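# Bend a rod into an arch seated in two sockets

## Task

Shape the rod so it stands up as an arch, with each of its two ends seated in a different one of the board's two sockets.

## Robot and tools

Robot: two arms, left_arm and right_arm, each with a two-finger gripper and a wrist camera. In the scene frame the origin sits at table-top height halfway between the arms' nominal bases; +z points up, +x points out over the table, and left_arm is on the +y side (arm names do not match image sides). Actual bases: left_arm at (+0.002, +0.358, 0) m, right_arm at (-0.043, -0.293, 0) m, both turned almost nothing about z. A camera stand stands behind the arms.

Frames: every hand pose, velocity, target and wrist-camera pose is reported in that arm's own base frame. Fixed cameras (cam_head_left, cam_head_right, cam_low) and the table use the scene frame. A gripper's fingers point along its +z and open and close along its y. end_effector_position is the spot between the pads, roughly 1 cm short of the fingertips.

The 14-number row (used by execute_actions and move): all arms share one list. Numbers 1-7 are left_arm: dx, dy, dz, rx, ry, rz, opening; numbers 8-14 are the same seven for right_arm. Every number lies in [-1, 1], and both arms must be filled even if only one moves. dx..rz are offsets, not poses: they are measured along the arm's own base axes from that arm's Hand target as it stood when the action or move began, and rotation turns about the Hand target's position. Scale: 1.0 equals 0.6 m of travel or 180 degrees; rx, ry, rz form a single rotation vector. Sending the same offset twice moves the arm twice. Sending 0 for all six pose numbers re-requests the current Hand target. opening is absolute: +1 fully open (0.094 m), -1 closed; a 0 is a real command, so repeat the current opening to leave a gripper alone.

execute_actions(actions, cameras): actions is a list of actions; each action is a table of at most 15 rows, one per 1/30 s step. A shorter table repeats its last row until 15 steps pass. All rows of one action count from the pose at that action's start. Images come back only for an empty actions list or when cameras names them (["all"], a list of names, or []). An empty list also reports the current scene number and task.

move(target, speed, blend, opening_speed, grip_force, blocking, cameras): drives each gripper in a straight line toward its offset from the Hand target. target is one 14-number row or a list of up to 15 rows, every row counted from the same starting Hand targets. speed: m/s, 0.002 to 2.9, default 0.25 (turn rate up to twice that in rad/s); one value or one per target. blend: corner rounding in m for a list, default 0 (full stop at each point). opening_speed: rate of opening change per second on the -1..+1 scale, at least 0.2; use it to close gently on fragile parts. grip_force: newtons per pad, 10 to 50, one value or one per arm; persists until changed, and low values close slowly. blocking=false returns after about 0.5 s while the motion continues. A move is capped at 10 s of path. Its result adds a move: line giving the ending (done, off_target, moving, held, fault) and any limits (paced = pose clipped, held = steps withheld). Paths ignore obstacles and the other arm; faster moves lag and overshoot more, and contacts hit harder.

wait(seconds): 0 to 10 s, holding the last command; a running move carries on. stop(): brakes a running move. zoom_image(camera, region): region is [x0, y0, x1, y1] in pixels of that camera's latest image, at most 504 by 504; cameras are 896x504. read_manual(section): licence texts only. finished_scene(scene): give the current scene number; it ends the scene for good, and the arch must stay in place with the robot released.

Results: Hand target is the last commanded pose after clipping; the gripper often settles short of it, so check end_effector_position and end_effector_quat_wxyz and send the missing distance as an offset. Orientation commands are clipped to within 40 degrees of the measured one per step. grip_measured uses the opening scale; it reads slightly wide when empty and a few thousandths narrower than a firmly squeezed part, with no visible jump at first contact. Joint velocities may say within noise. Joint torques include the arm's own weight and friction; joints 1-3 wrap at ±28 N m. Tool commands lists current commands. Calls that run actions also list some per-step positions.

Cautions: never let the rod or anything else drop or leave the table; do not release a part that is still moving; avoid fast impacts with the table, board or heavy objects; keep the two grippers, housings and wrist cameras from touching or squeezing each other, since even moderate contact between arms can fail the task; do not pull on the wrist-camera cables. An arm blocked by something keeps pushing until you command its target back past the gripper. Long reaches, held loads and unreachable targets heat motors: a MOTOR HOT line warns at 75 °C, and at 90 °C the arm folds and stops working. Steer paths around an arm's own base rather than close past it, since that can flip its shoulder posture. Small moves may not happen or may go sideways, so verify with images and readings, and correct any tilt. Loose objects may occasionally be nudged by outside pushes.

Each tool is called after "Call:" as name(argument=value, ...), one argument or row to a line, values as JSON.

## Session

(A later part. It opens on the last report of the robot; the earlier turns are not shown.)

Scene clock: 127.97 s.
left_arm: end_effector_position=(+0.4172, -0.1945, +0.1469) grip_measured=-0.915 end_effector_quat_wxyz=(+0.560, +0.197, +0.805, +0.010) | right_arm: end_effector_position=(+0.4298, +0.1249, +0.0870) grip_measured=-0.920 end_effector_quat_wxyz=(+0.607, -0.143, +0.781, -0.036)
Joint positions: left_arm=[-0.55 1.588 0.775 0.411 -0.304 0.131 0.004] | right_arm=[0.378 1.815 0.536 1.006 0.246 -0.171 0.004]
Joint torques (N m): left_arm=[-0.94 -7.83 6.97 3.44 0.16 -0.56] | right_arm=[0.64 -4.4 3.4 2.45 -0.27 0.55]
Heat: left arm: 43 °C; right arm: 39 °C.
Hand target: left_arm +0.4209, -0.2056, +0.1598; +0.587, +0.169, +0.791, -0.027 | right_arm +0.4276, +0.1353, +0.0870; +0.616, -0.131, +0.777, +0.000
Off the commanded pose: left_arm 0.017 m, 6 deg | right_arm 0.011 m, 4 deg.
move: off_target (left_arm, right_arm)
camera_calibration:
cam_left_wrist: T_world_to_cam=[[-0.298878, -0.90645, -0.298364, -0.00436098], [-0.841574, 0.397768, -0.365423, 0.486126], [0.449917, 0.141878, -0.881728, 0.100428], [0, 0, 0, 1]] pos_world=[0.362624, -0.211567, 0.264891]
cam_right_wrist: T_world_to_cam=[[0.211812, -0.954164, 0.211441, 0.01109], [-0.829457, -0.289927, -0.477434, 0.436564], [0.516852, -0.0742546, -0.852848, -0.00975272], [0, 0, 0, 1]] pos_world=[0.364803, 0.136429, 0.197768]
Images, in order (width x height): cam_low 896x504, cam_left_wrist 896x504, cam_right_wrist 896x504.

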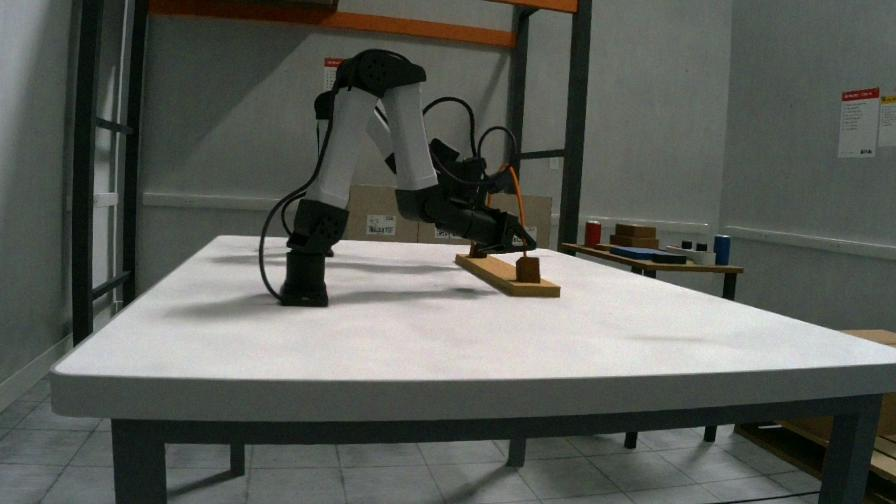

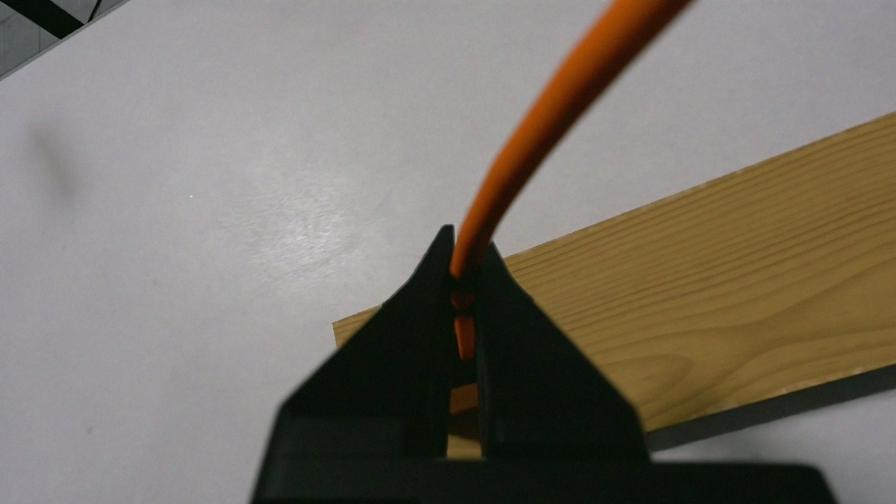

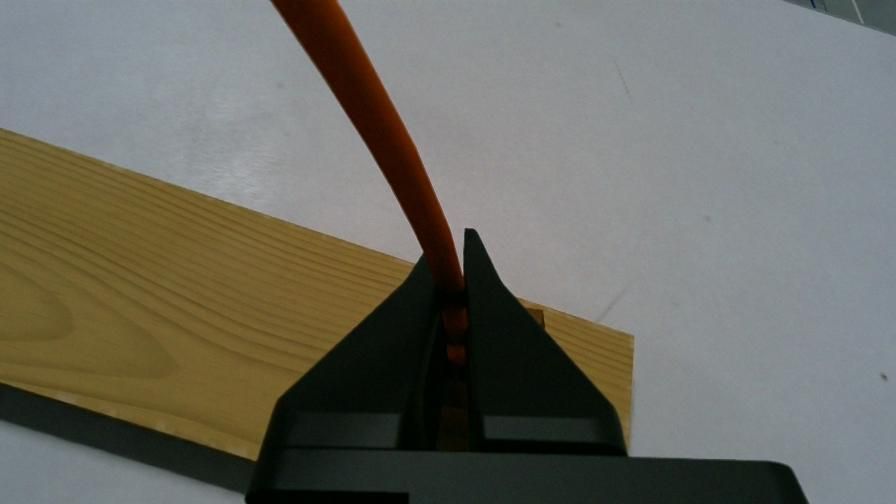

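Call:
move(
  target=[0.0, 0.01, -0.03, 0, 0, 0, -1, 0.0, -0.01, -0.027, 0, 0, 0, -1],
  cameras=["cam_low", "cam_left_wrist", "cam_right_wrist"],
  speed=0.04,
)

Call:
zoom_image(
  camera="cam_low",
  region=[430, 130, 580, 310],
)

Call:
zoom_image(
  camera="cam_left_wrist",
  region=[400, 320, 540, 460],
)

Call:
zoom_image(
  camera="cam_right_wrist",
  region=[390, 320, 530, 460],
)

Scene clock: 131.30 s.
left_arm: end_effector_position=(+0.4163, -0.1940, +0.1335) grip_measured=-0.915 end_effector_quat_wxyz=(+0.566, +0.198, +0.800, +0.011) | right_arm: end_effector_position=(+0.4304, +0.1200, +0.0753) grip_measured=-0.920 end_effector_quat_wxyz=(+0.613, -0.139, +0.777, -0.040)
Joint positions: left_arm=[-0.55 1.622 0.729 0.508 -0.304 0.141 0.004] | right_arm=[0.368 1.886 0.518 1.113 0.249 -0.179 0.004]
Joint torques (N m): left_arm=[0.51 -7.57 6.45 3.38 0.31 -0.6] | right_arm=[-0.08 -4.23 2.95 2.36 -0.44 0.58]
Heat: left arm: 43 °C; right arm: 40 °C.
Hand target: left_arm +0.4209, -0.1995, +0.1417; +0.587, +0.169, +0.791, -0.027 | right_arm +0.4276, +0.1293, +0.0708; +0.616, -0.131, +0.777, +0.000
Off the commanded pose: left_arm 0.011 m, 6 deg | right_arm 0.011 m, 5 deg.
move: off_target (left_arm, right_arm)
camera_calibration:
cam_left_wrist: T_world_to_cam=[[-0.297423, -0.9053, -0.303268, -0.00786439], [-0.834339, 0.400869, -0.378396, 0.479571], [0.464132, 0.140484, -0.874555, 0.0818788], [0, 0, 0, 1]] pos_world=[0.359783, -0.210868, 0.25069]
cam_right_wrist: T_world_to_cam=[[0.198409, -0.955893, 0.216569, 0.0142746], [-0.824084, -0.282316, -0.491104, 0.427873], [0.530584, -0.0810312, -0.84375, -0.0261507], [0, 0, 0, 1]] pos_world=[0.363646, 0.132321, 0.184974]
Images, in order (width x height): cam_low 896x504, cam_left_wrist 896x504, cam_right_wrist 896x504.

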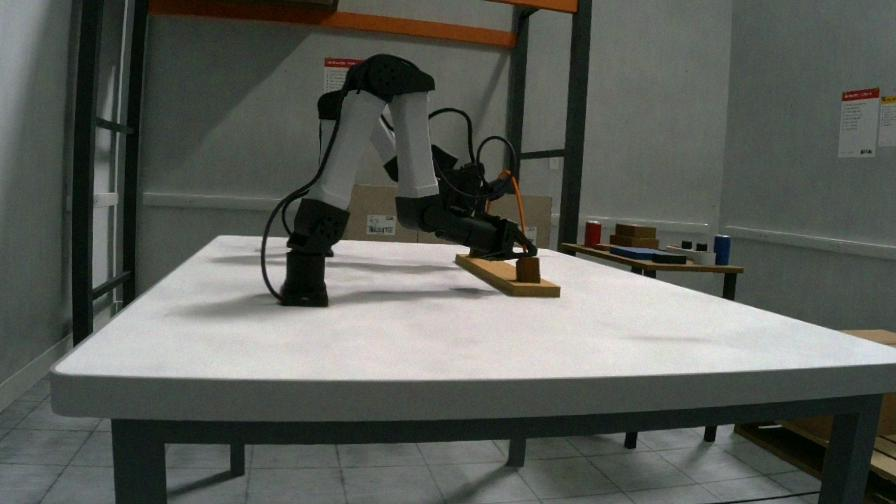

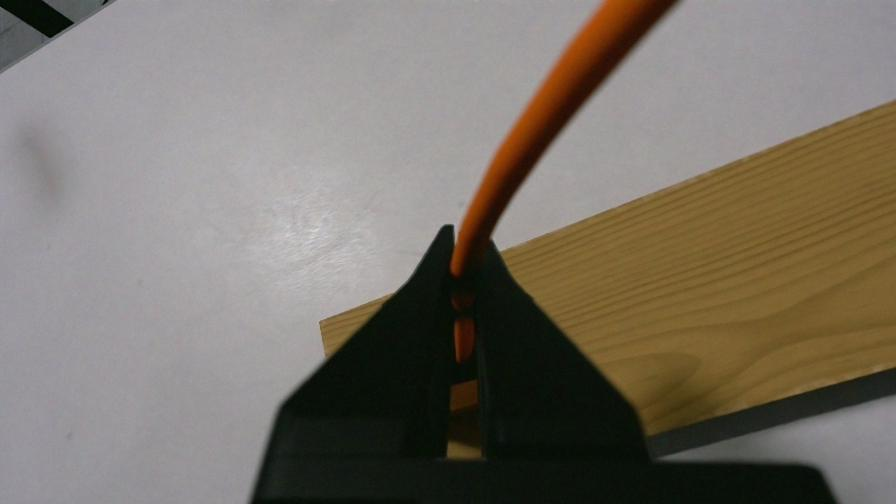

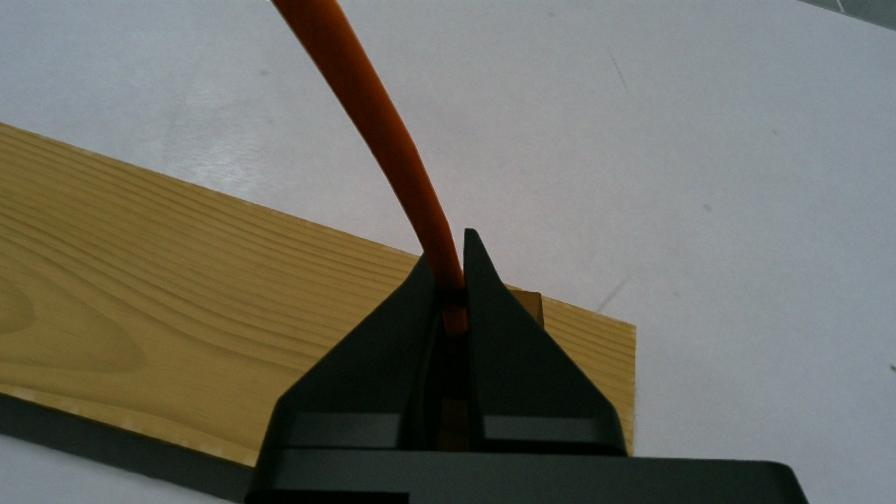

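Scaled by 2.800 from the camera's 896x504 image, which has a finer 1280x720 frame.

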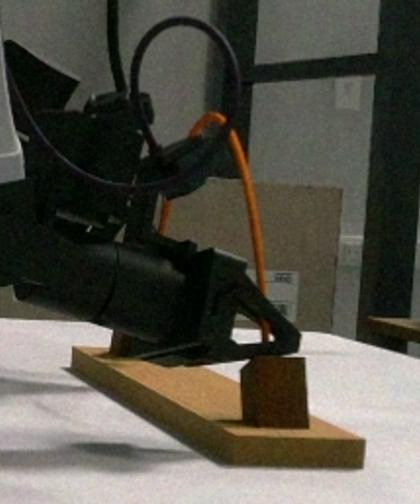

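Scaled by 3.600 from the camera's 896x504 image, which has a finer 1280x720 frame.

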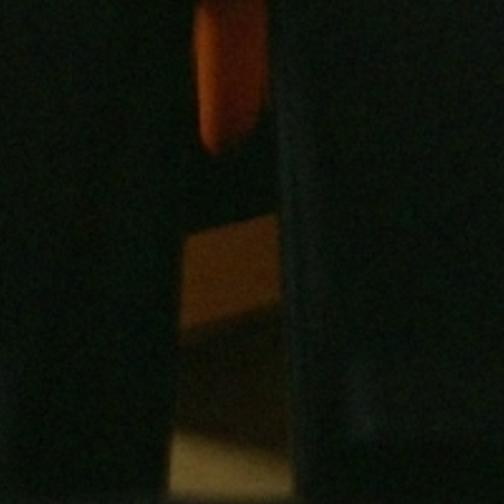

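Scaled by 3.600 from the camera's 896x504 image, which has a finer 1280x720 frame.

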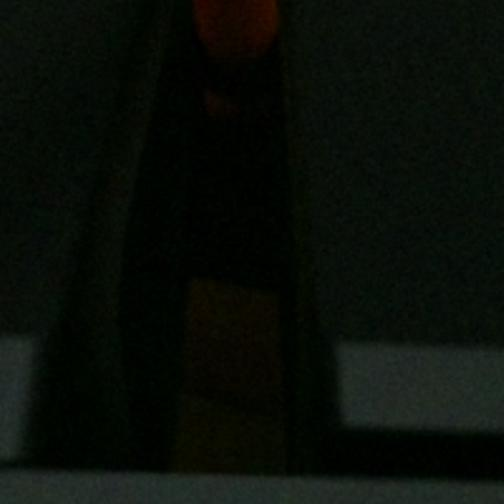

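Call:
move(
  target=[-0.002, 0.012, -0.035, 0, 0, 0, -1, 0.0, -0.003, 0.003, 0, 0, 0, -1],
  cameras=["all"],
  speed=0.04,
)

Call:
zoom_image(
  camera="cam_low",
  region=[430, 130, 580, 310],
)

Call:
zoom_image(
  camera="cam_left_wrist",
  region=[400, 320, 540, 460],
)

Scene clock: 135.17 s.
left_arm: end_effector_position=(+0.4210, -0.1916, +0.1336) grip_measured=-0.915 end_effector_quat_wxyz=(+0.597, +0.186, +0.781, +0.004) | right_arm: end_effector_position=(+0.4305, +0.1201, +0.0754) grip_measured=-0.920 end_effector_quat_wxyz=(+0.613, -0.140, +0.776, -0.039)
Joint positions: left_arm=[-0.537 1.664 0.681 0.677 -0.296 0.148 0.004] | right_arm=[0.366 1.886 0.518 1.113 0.242 -0.18 0.004]
Joint torques (N m): left_arm=[0.95 -6.63 5.29 2.76 0.37 -0.61] | right_arm=[-0.38 -5 2.8 2.28 -0.44 0.57]
Heat: left arm: 44 °C; right arm: 41 °C.
Hand target: left_arm +0.4198, -0.1923, +0.1209; +0.587, +0.169, +0.791, -0.027 | right_arm +0.4276, +0.1275, +0.0726; +0.616, -0.131, +0.777, +0.000
Off the commanded pose: left_arm 0.013 m, 4 deg | right_arm 0.008 m, 5 deg.
move: off_target (left_arm, right_arm)
camera_calibration:
cam_left_wrist: T_world_to_cam=[[-0.274549, -0.916974, -0.289449, -0.0179937], [-0.806723, 0.383463, -0.449615, 0.47712], [0.523278, 0.110064, -0.845024, 0.0447744], [0, 0, 0, 1]] pos_world=[0.356534, -0.204386, 0.247147]
cam_right_wrist: T_world_to_cam=[[0.202461, -0.955245, 0.215679, 0.0126728], [-0.822972, -0.285336, -0.491224, 0.427915], [0.53078, -0.078044, -0.843909, -0.0266544], [0, 0, 0, 1]] pos_world=[0.363744, 0.132125, 0.184975]

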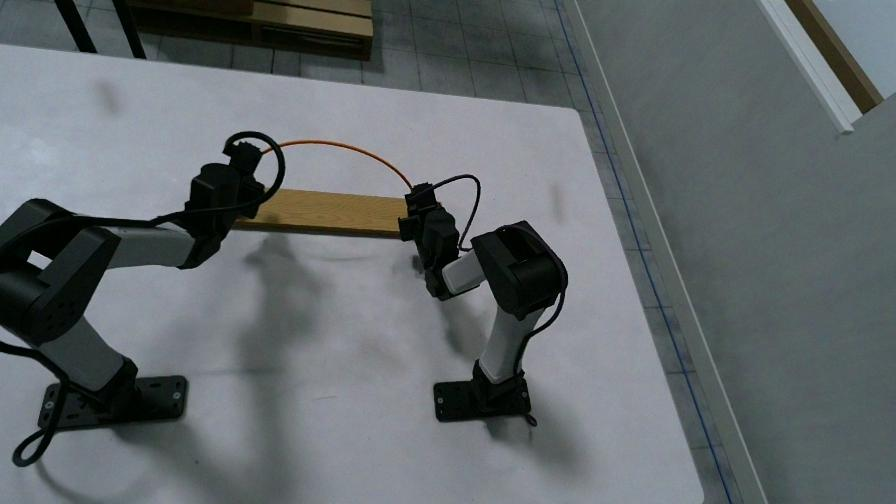

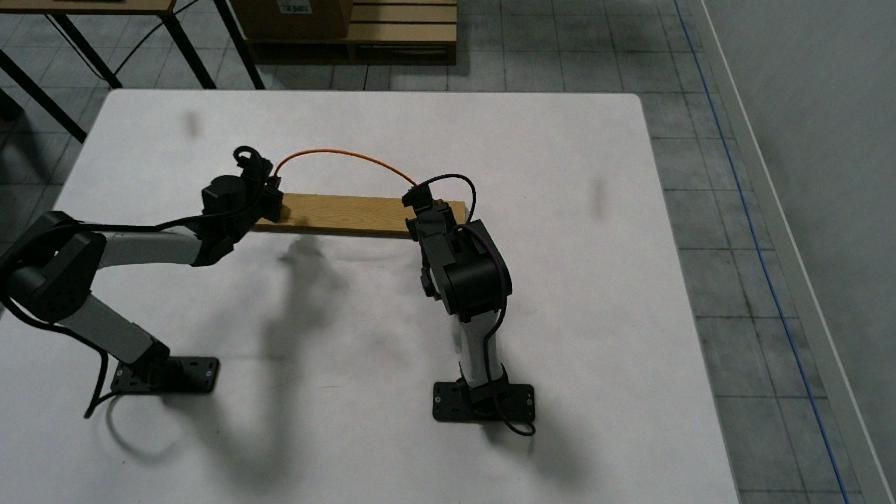

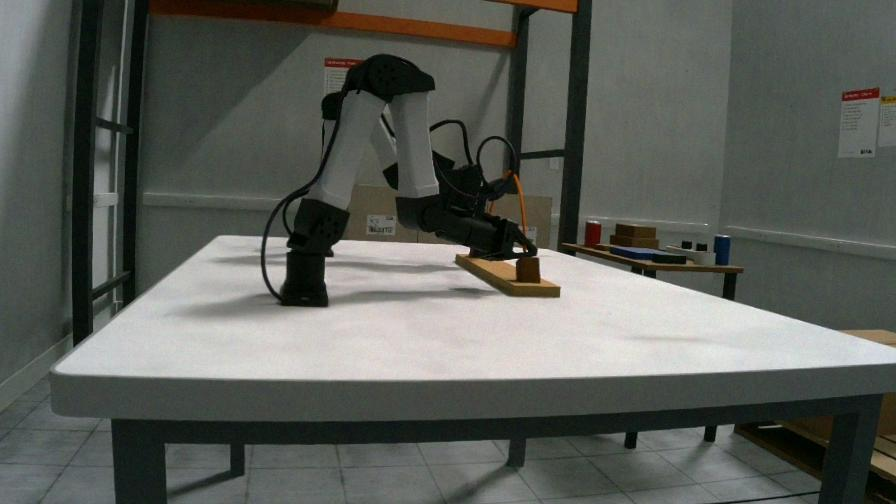

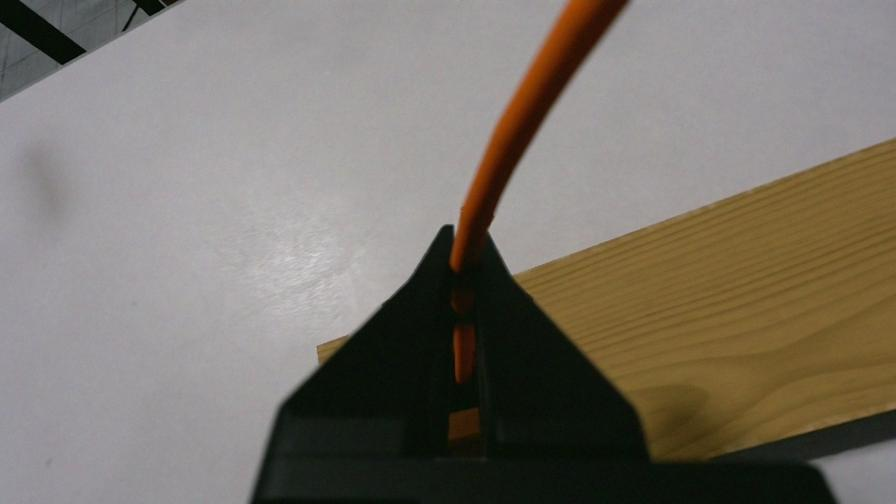

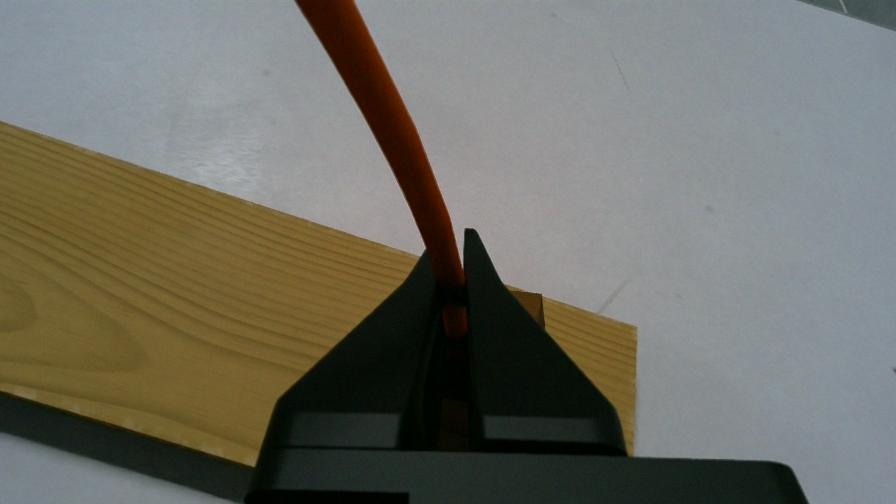

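Scaled by 2.800 from the camera's 896x504 image, which has a finer 1280x720 frame.

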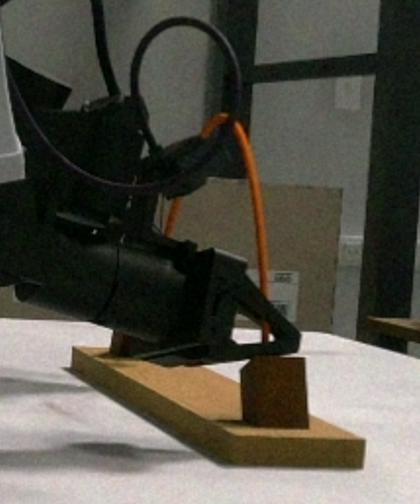

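Scaled by 3.600 from the camera's 896x504 image, which has a finer 1280x720 frame.

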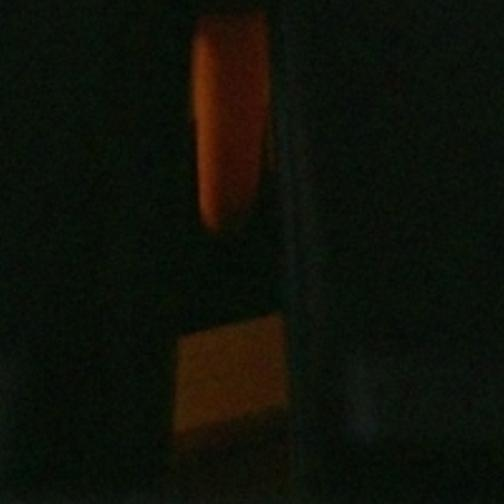

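Call:
move(
  target=[-0.012, -0.008, 0.035, 0, 0, 0, -1, 0.0, 0, 0, 0, 0, 0, -1],
  cameras=["cam_low", "cam_left_wrist", "cam_right_wrist"],
  speed=0.04,
)

Call:
zoom_image(
  camera="cam_left_wrist",
  region=[400, 320, 540, 460],
)

Call:
zoom_image(
  camera="cam_low",
  region=[430, 130, 580, 310],
)

Scene clock: 142.07 s.
left_arm: end_effector_position=(+0.4148, -0.1918, +0.1333) grip_measured=-0.915 end_effector_quat_wxyz=(+0.585, +0.194, +0.788, +0.005) | right_arm: end_effector_position=(+0.4305, +0.1202, +0.0754) grip_measured=-0.920 end_effector_quat_wxyz=(+0.613, -0.140, +0.776, -0.039)
Joint positions: left_arm=[-0.544 1.631 0.681 0.614 -0.296 0.149 0.004] | right_arm=[0.366 1.886 0.518 1.113 0.242 -0.18 0.004]
Joint torques (N m): left_arm=[-0.68 -10.8 7.17 2.39 0.16 -0.68] | right_arm=[-0.36 -5.01 2.82 2.28 -0.43 0.57]
Heat: left arm: 43 °C; right arm: 41 °C.
Hand target: left_arm +0.4125, -0.1971, +0.1417; +0.587, +0.169, +0.791, -0.027 | right_arm +0.4276, +0.1275, +0.0726; +0.616, -0.131, +0.777, +0.000
Off the commanded pose: left_arm 0.010 m, 5 deg | right_arm 0.008 m, 5 deg.
move: off_target (left_arm, right_arm)
camera_calibration:
cam_left_wrist: T_world_to_cam=[[-0.289004, -0.91016, -0.296793, -0.0116208], [-0.815394, 0.396469, -0.421835, 0.474456], [0.501606, 0.120091, -0.85672, 0.0602654], [0, 0, 0, 1]] pos_world=[0.353281, -0.205921, 0.248324]
cam_right_wrist: T_world_to_cam=[[0.202799, -0.955208, 0.215525, 0.0125738], [-0.822908, -0.285543, -0.491211, 0.427916], [0.53075, -0.0777407, -0.843956, -0.0266749], [0, 0, 0, 1]] pos_world=[0.363744, 0.132126, 0.184975]
Images, in order (width x height): cam_low 896x504, cam_left_wrist 896x504, cam_right_wrist 896x504.

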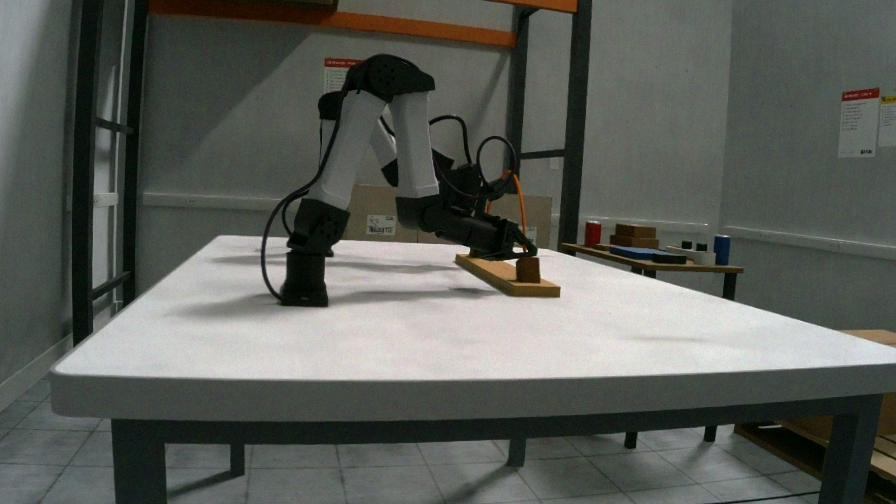

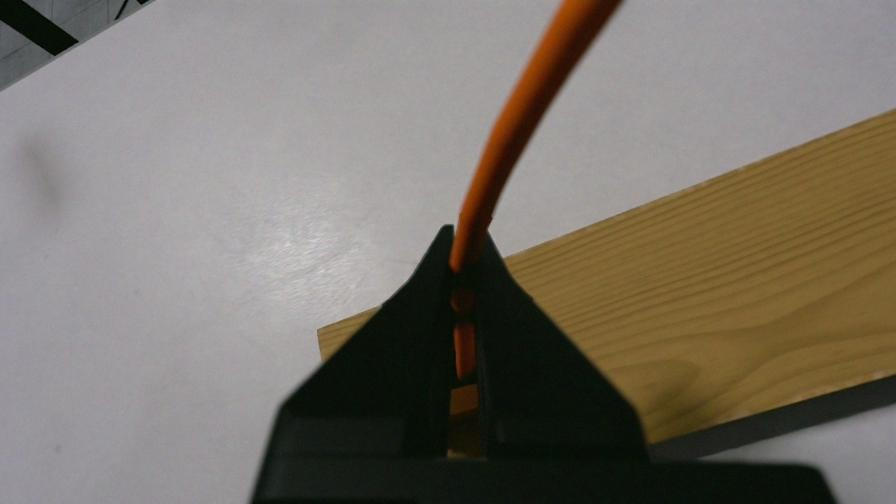

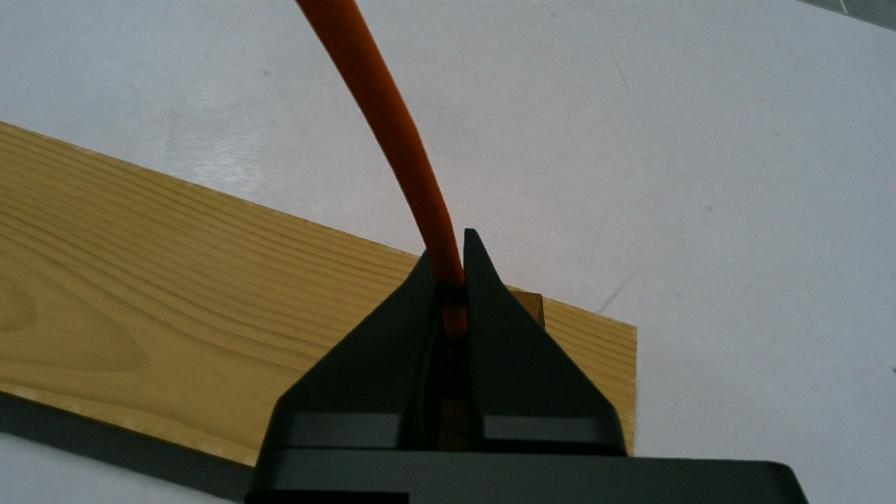

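Scaled by 3.600 from the camera's 896x504 image, which has a finer 1280x720 frame.

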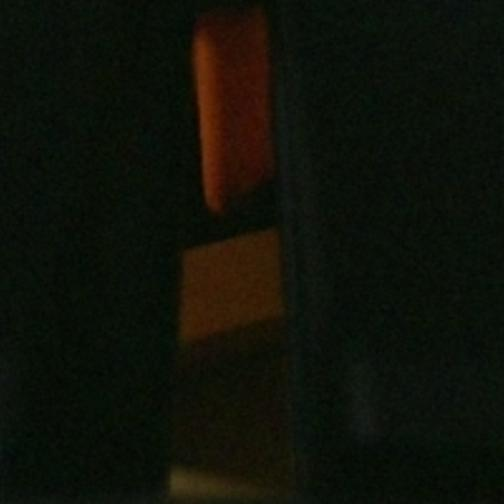

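Scaled by 2.800 from the camera's 896x504 image, which has a finer 1280x720 frame.

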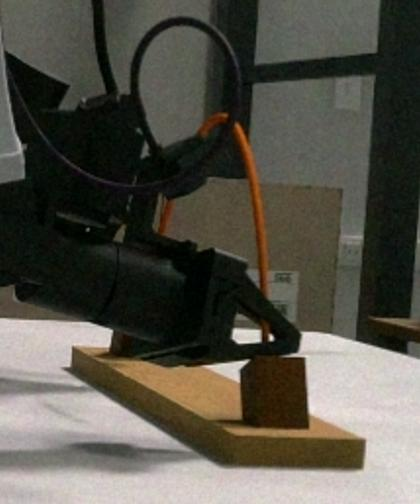

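Call:
move(
  target=[0.0, 0.008, -0.045, 0, 0, 0, -1, 0.0, 0, 0, 0, 0, 0, -1],
  cameras=["cam_low", "cam_left_wrist"],
  speed=0.04,
)

Call:
zoom_image(
  camera="cam_left_wrist",
  region=[400, 320, 540, 460],
)

Scene clock: 150.93 s.
left_arm: end_effector_position=(+0.4157, -0.1923, +0.1331) grip_measured=-0.915 end_effector_quat_wxyz=(+0.605, +0.186, +0.774, -0.001) | right_arm: end_effector_position=(+0.4305, +0.1203, +0.0754) grip_measured=-0.920 end_effector_quat_wxyz=(+0.613, -0.141, +0.776, -0.039)
Joint positions: left_arm=[-0.544 1.66 0.649 0.727 -0.296 0.149 0.004] | right_arm=[0.366 1.886 0.518 1.113 0.241 -0.18 0.004]
Joint torques (N m): left_arm=[0.47 -6.16 4.93 2.62 0.26 -0.65] | right_arm=[-0.38 -5.01 2.81 2.29 -0.43 0.56]
Heat: left arm: 42 °C; right arm: 42 °C.
Hand target: left_arm +0.4125, -0.1923, +0.1148; +0.587, +0.169, +0.791, -0.027 | right_arm +0.4276, +0.1275, +0.0726; +0.616, -0.131, +0.777, +0.000
Off the commanded pose: left_arm 0.019 m, 5 deg | right_arm 0.008 m, 5 deg.
move: off_target (left_arm, right_arm)
camera_calibration:
cam_left_wrist: T_world_to_cam=[[-0.276077, -0.917975, -0.284786, -0.0203746], [-0.795651, 0.384502, -0.468079, 0.470882], [0.539186, 0.0973642, -0.83654, 0.0370024], [0, 0, 0, 1]] pos_world=[0.349081, -0.203361, 0.245562]
Images, in order (width x height): cam_low 896x504, cam_left_wrist 896x504.

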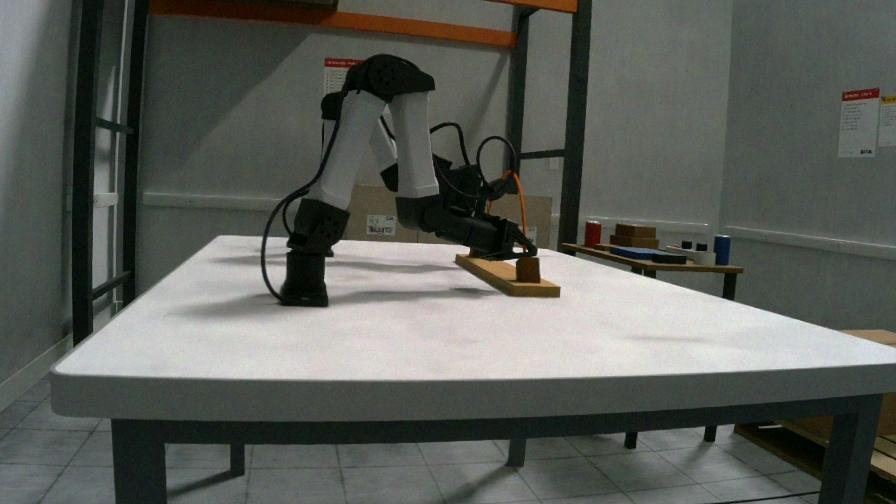

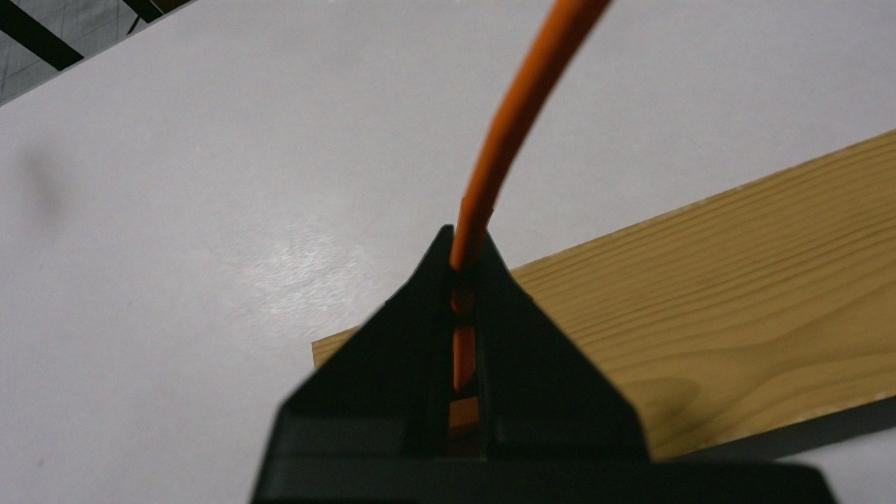

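Scaled by 3.600 from the camera's 896x504 image, which has a finer 1280x720 frame.

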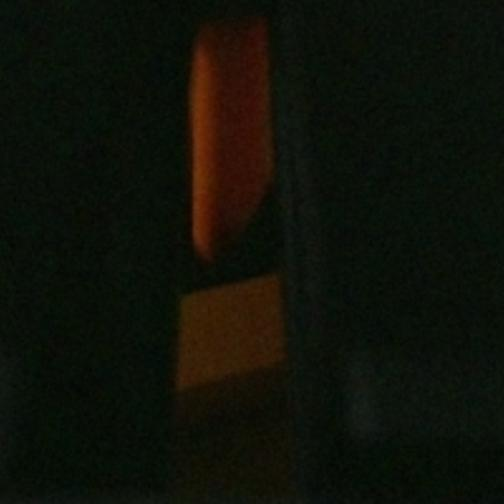

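Call:
execute_actions(
  actions=[],
  cameras=["all"],
)

Call:
zoom_image(
  camera="cam_head_right",
  region=[240, 140, 340, 230],
)

Call:
zoom_image(
  camera="cam_low",
  region=[450, 170, 550, 310],
)

Call:
zoom_image(
  camera="cam_left_wrist",
  region=[430, 360, 500, 430],
)

Call:
zoom_image(
  camera="cam_right_wrist",
  region=[420, 280, 560, 420],
)

Scene clock: 159.97 s.
left_arm: end_effector_position=(+0.4157, -0.1923, +0.1332) grip_measured=-0.915 end_effector_quat_wxyz=(+0.605, +0.186, +0.774, -0.001) | right_arm: end_effector_position=(+0.4305, +0.1203, +0.0754) grip_measured=-0.920 end_effector_quat_wxyz=(+0.613, -0.141, +0.776, -0.039)
Joint positions: left_arm=[-0.544 1.66 0.649 0.728 -0.296 0.149 0.004] | right_arm=[0.366 1.886 0.518 1.113 0.241 -0.18 0.004]
Joint velocities: within noise
Joint torques (N m): left_arm=[0.49 -6.16 4.9 2.6 0.26 -0.66] | right_arm=[-0.38 -4.98 2.81 2.28 -0.43 0.57]
Heat: left arm: 42 °C; right arm: 43 °C.
Hand target: left_arm +0.4126, -0.1923, +0.1149; +0.588, +0.169, +0.791, -0.027 | right_arm +0.4276, +0.1275, +0.0726; +0.616, -0.131, +0.777, +0.000
Tool commands: left_gripper/opening=-1.0 right_gripper/opening=-1.0
Off the commanded pose: left_arm 0.019 m, 5 deg | right_arm 0.008 m, 5 deg.
camera_calibration:
cam_left_wrist: T_world_to_cam=[[-0.276003, -0.918027, -0.284691, -0.0204053], [-0.795464, 0.384429, -0.468456, 0.47094], [0.539499, 0.0971664, -0.836361, 0.0368931], [0, 0, 0, 1]] pos_world=[0.34908, -0.20336, 0.245662]
cam_right_wrist: T_world_to_cam=[[0.203187, -0.955147, 0.215427, 0.0124433], [-0.822801, -0.285825, -0.491225, 0.427918], [0.530766, -0.0774428, -0.843973, -0.0267168], [0, 0, 0, 1]] pos_world=[0.363743, 0.132126, 0.184975]

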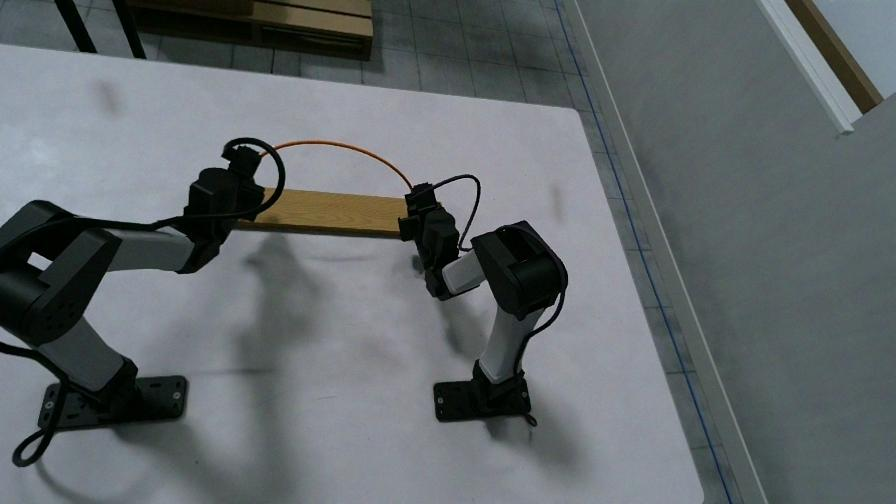

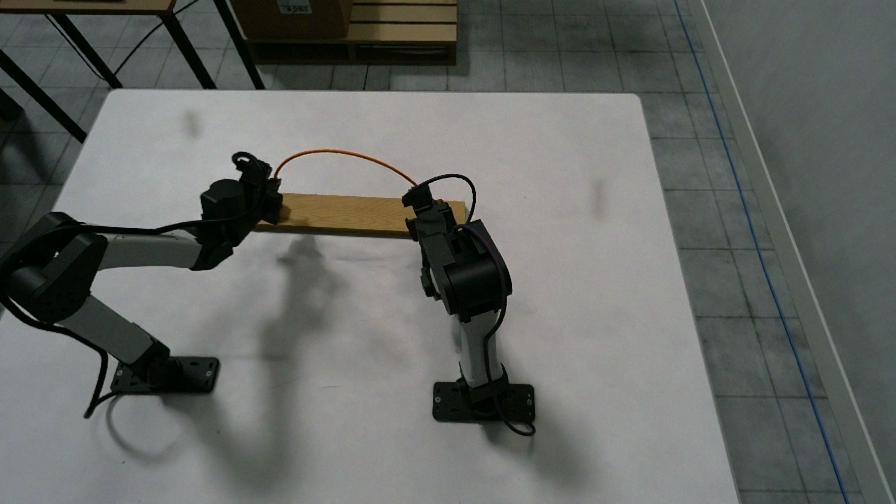

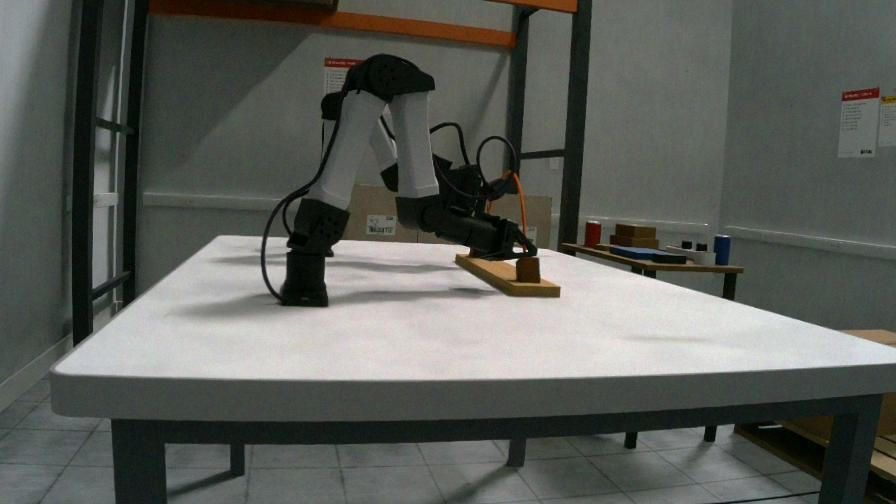

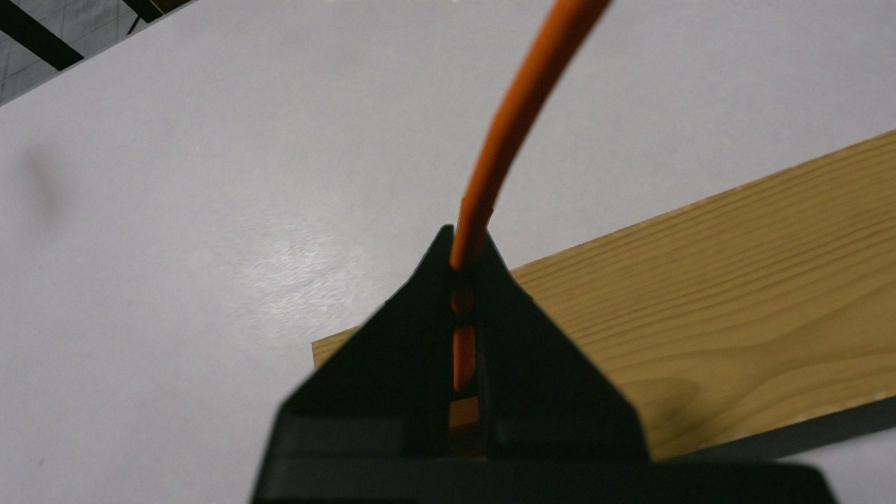

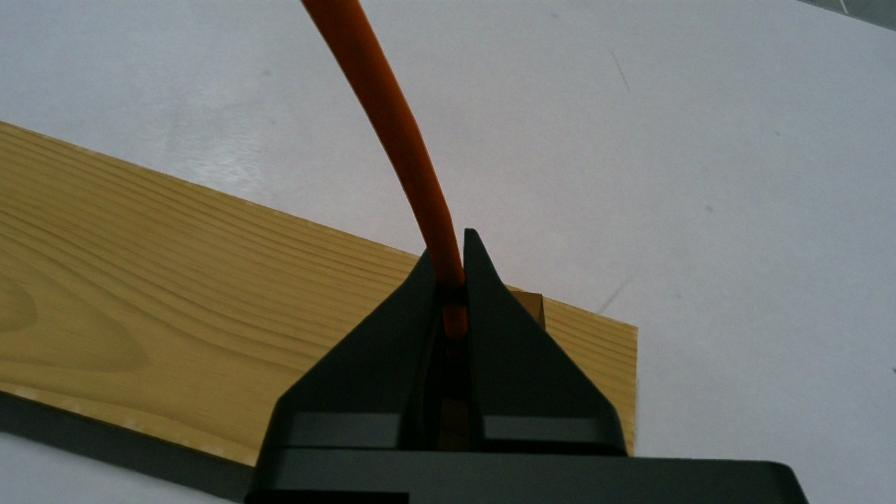

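Scaled by 5.040 from the camera's 896x504 image, which has a finer 1280x720 frame.

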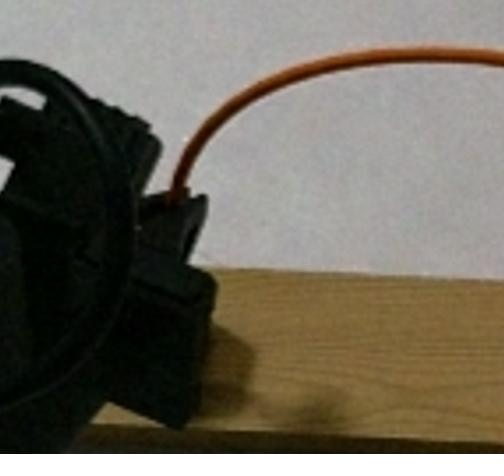

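Scaled by 3.600 from the camera's 896x504 image, which has a finer 1280x720 frame.

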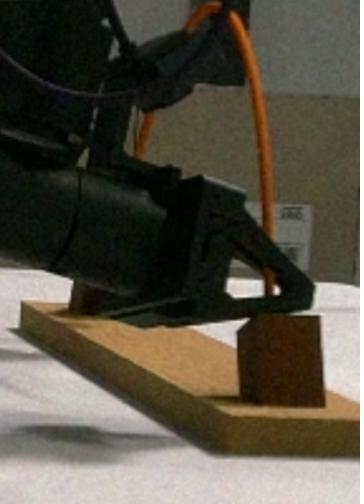

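Scaled by 7.200 from the camera's 896x504 image, which has a finer 1280x720 frame.

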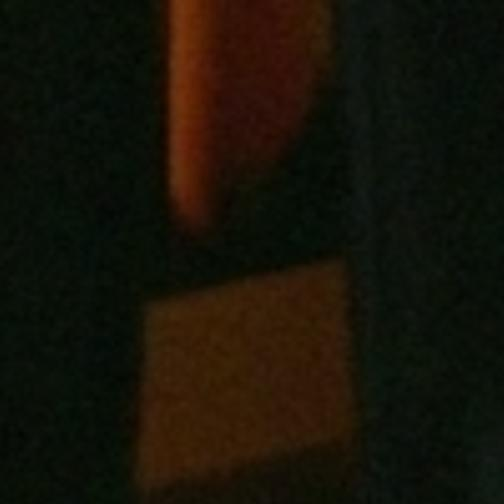

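Scaled by 3.600 from the camera's 896x504 image, which has a finer 1280x720 frame.

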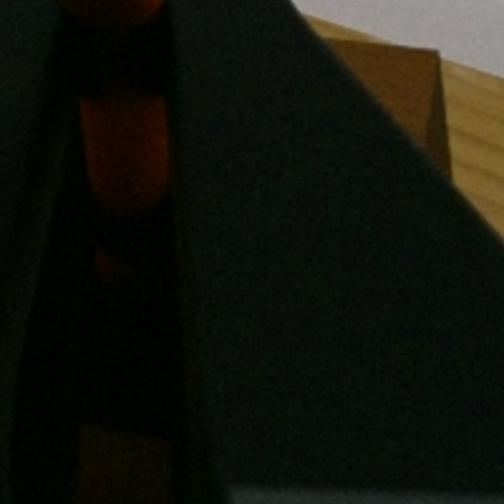

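Call:
move(
  target=[
    [0.004, 0.004, 0.044, 0, -0.01, 0, -1, 0.003, -0.008, 0.009, 0, 0.0, 0, -1],
  ],
  cameras=["cam_low", "cam_left_wrist", "cam_head_left", "cam_head_right"],
  speed=0.03,
)

Call:
zoom_image(
  camera="cam_low",
  region=[430, 130, 580, 310],
)

Scene clock: 174.80 s.
left_arm: end_effector_position=(+0.4137, -0.1906, +0.1341) grip_measured=-0.915 end_effector_quat_wxyz=(+0.600, +0.191, +0.777, +0.002) | right_arm: end_effector_position=(+0.4316, +0.1186, +0.0751) grip_measured=-0.920 end_effector_quat_wxyz=(+0.613, -0.144, +0.776, -0.033)
Joint positions: left_arm=[-0.541 1.64 0.649 0.694 -0.29 0.156 0.004] | right_arm=[0.351 1.886 0.518 1.113 0.215 -0.183 0.004]
Joint torques (N m): left_arm=[1.06 -10.55 7.24 2.34 0.25 -0.55] | right_arm=[-0.55 -6.89 3 2.05 -0.38 0.55]
Heat: left arm: 42 °C; right arm: 44 °C.
Hand target: left_arm +0.4149, -0.1899, +0.1412; +0.600, +0.169, +0.782, -0.025 | right_arm +0.4294, +0.1227, +0.0780; +0.616, -0.131, +0.777, +0.000
Off the commanded pose: left_arm 0.007 m, 4 deg | right_arm 0.005 m, 4 deg.
move: off_target (left_arm, right_arm)
camera_calibration:
cam_left_wrist: T_world_to_cam=[[-0.283239, -0.913076, -0.293375, -0.0140042], [-0.798566, 0.393939, -0.455087, 0.470495], [0.5311, 0.105381, -0.84073, 0.04417], [0, 0, 0, 1]] pos_world=[0.348297, -0.202788, 0.247143]
Images, in order (width x height): cam_head_left 896x504, cam_head_right 896x504, cam_low 896x504, cam_left_wrist 896x504.

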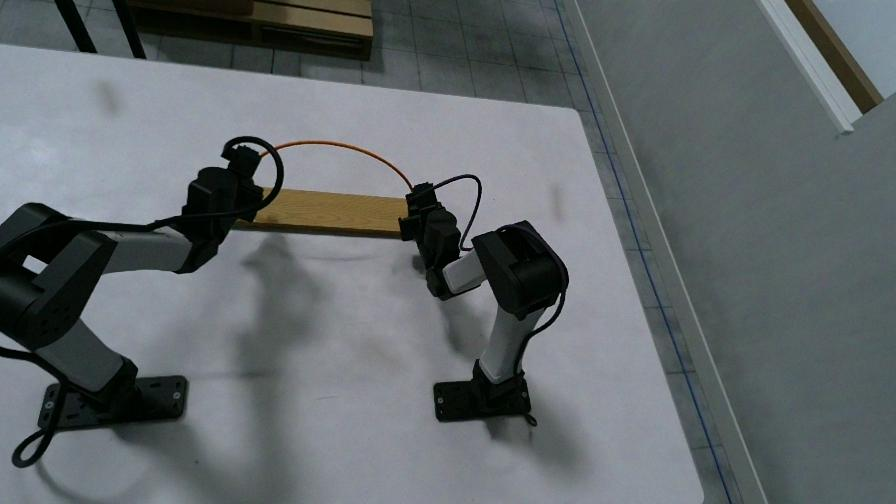

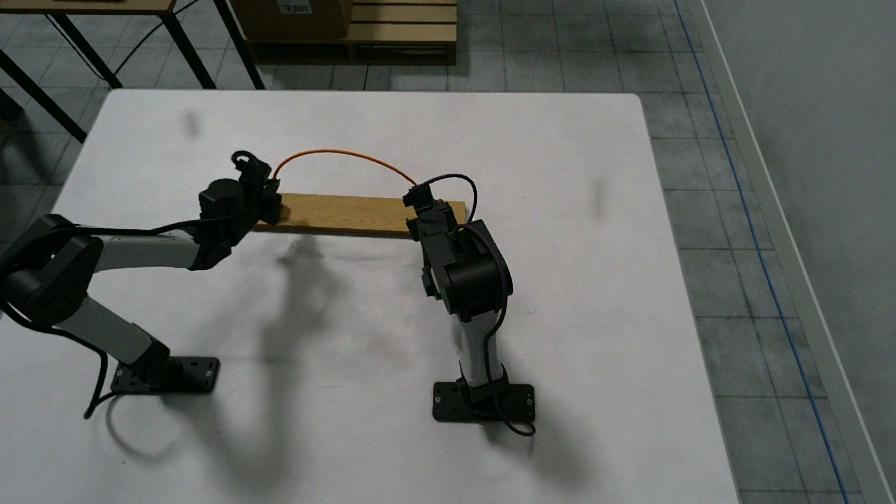

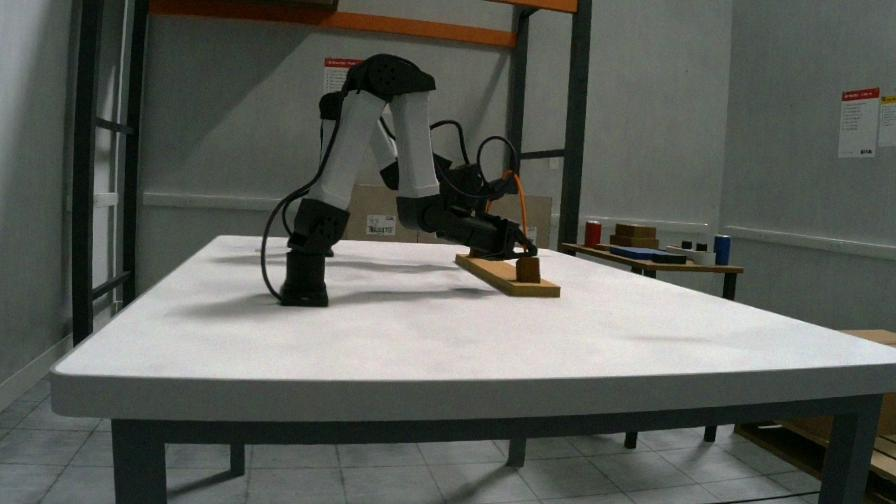

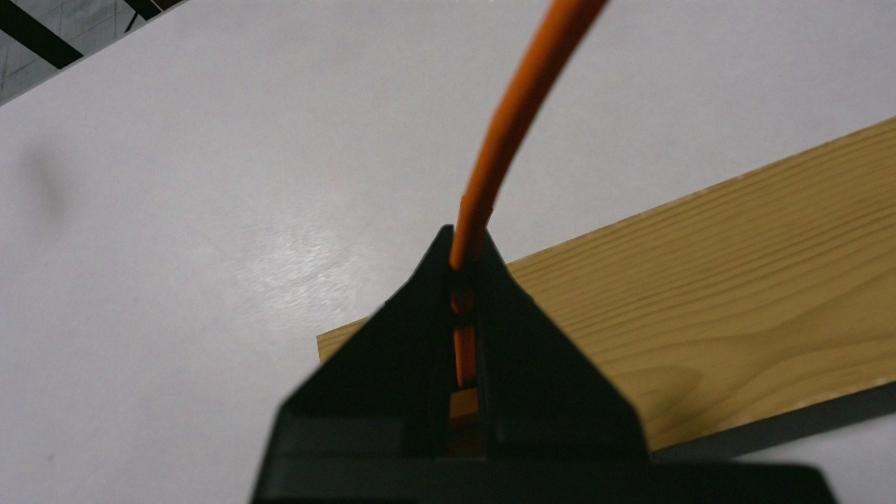

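Scaled by 2.800 from the camera's 896x504 image, which has a finer 1280x720 frame.

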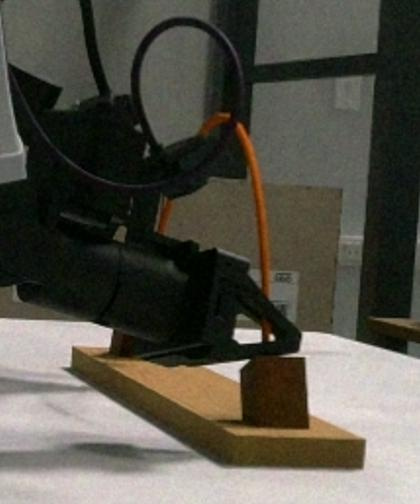

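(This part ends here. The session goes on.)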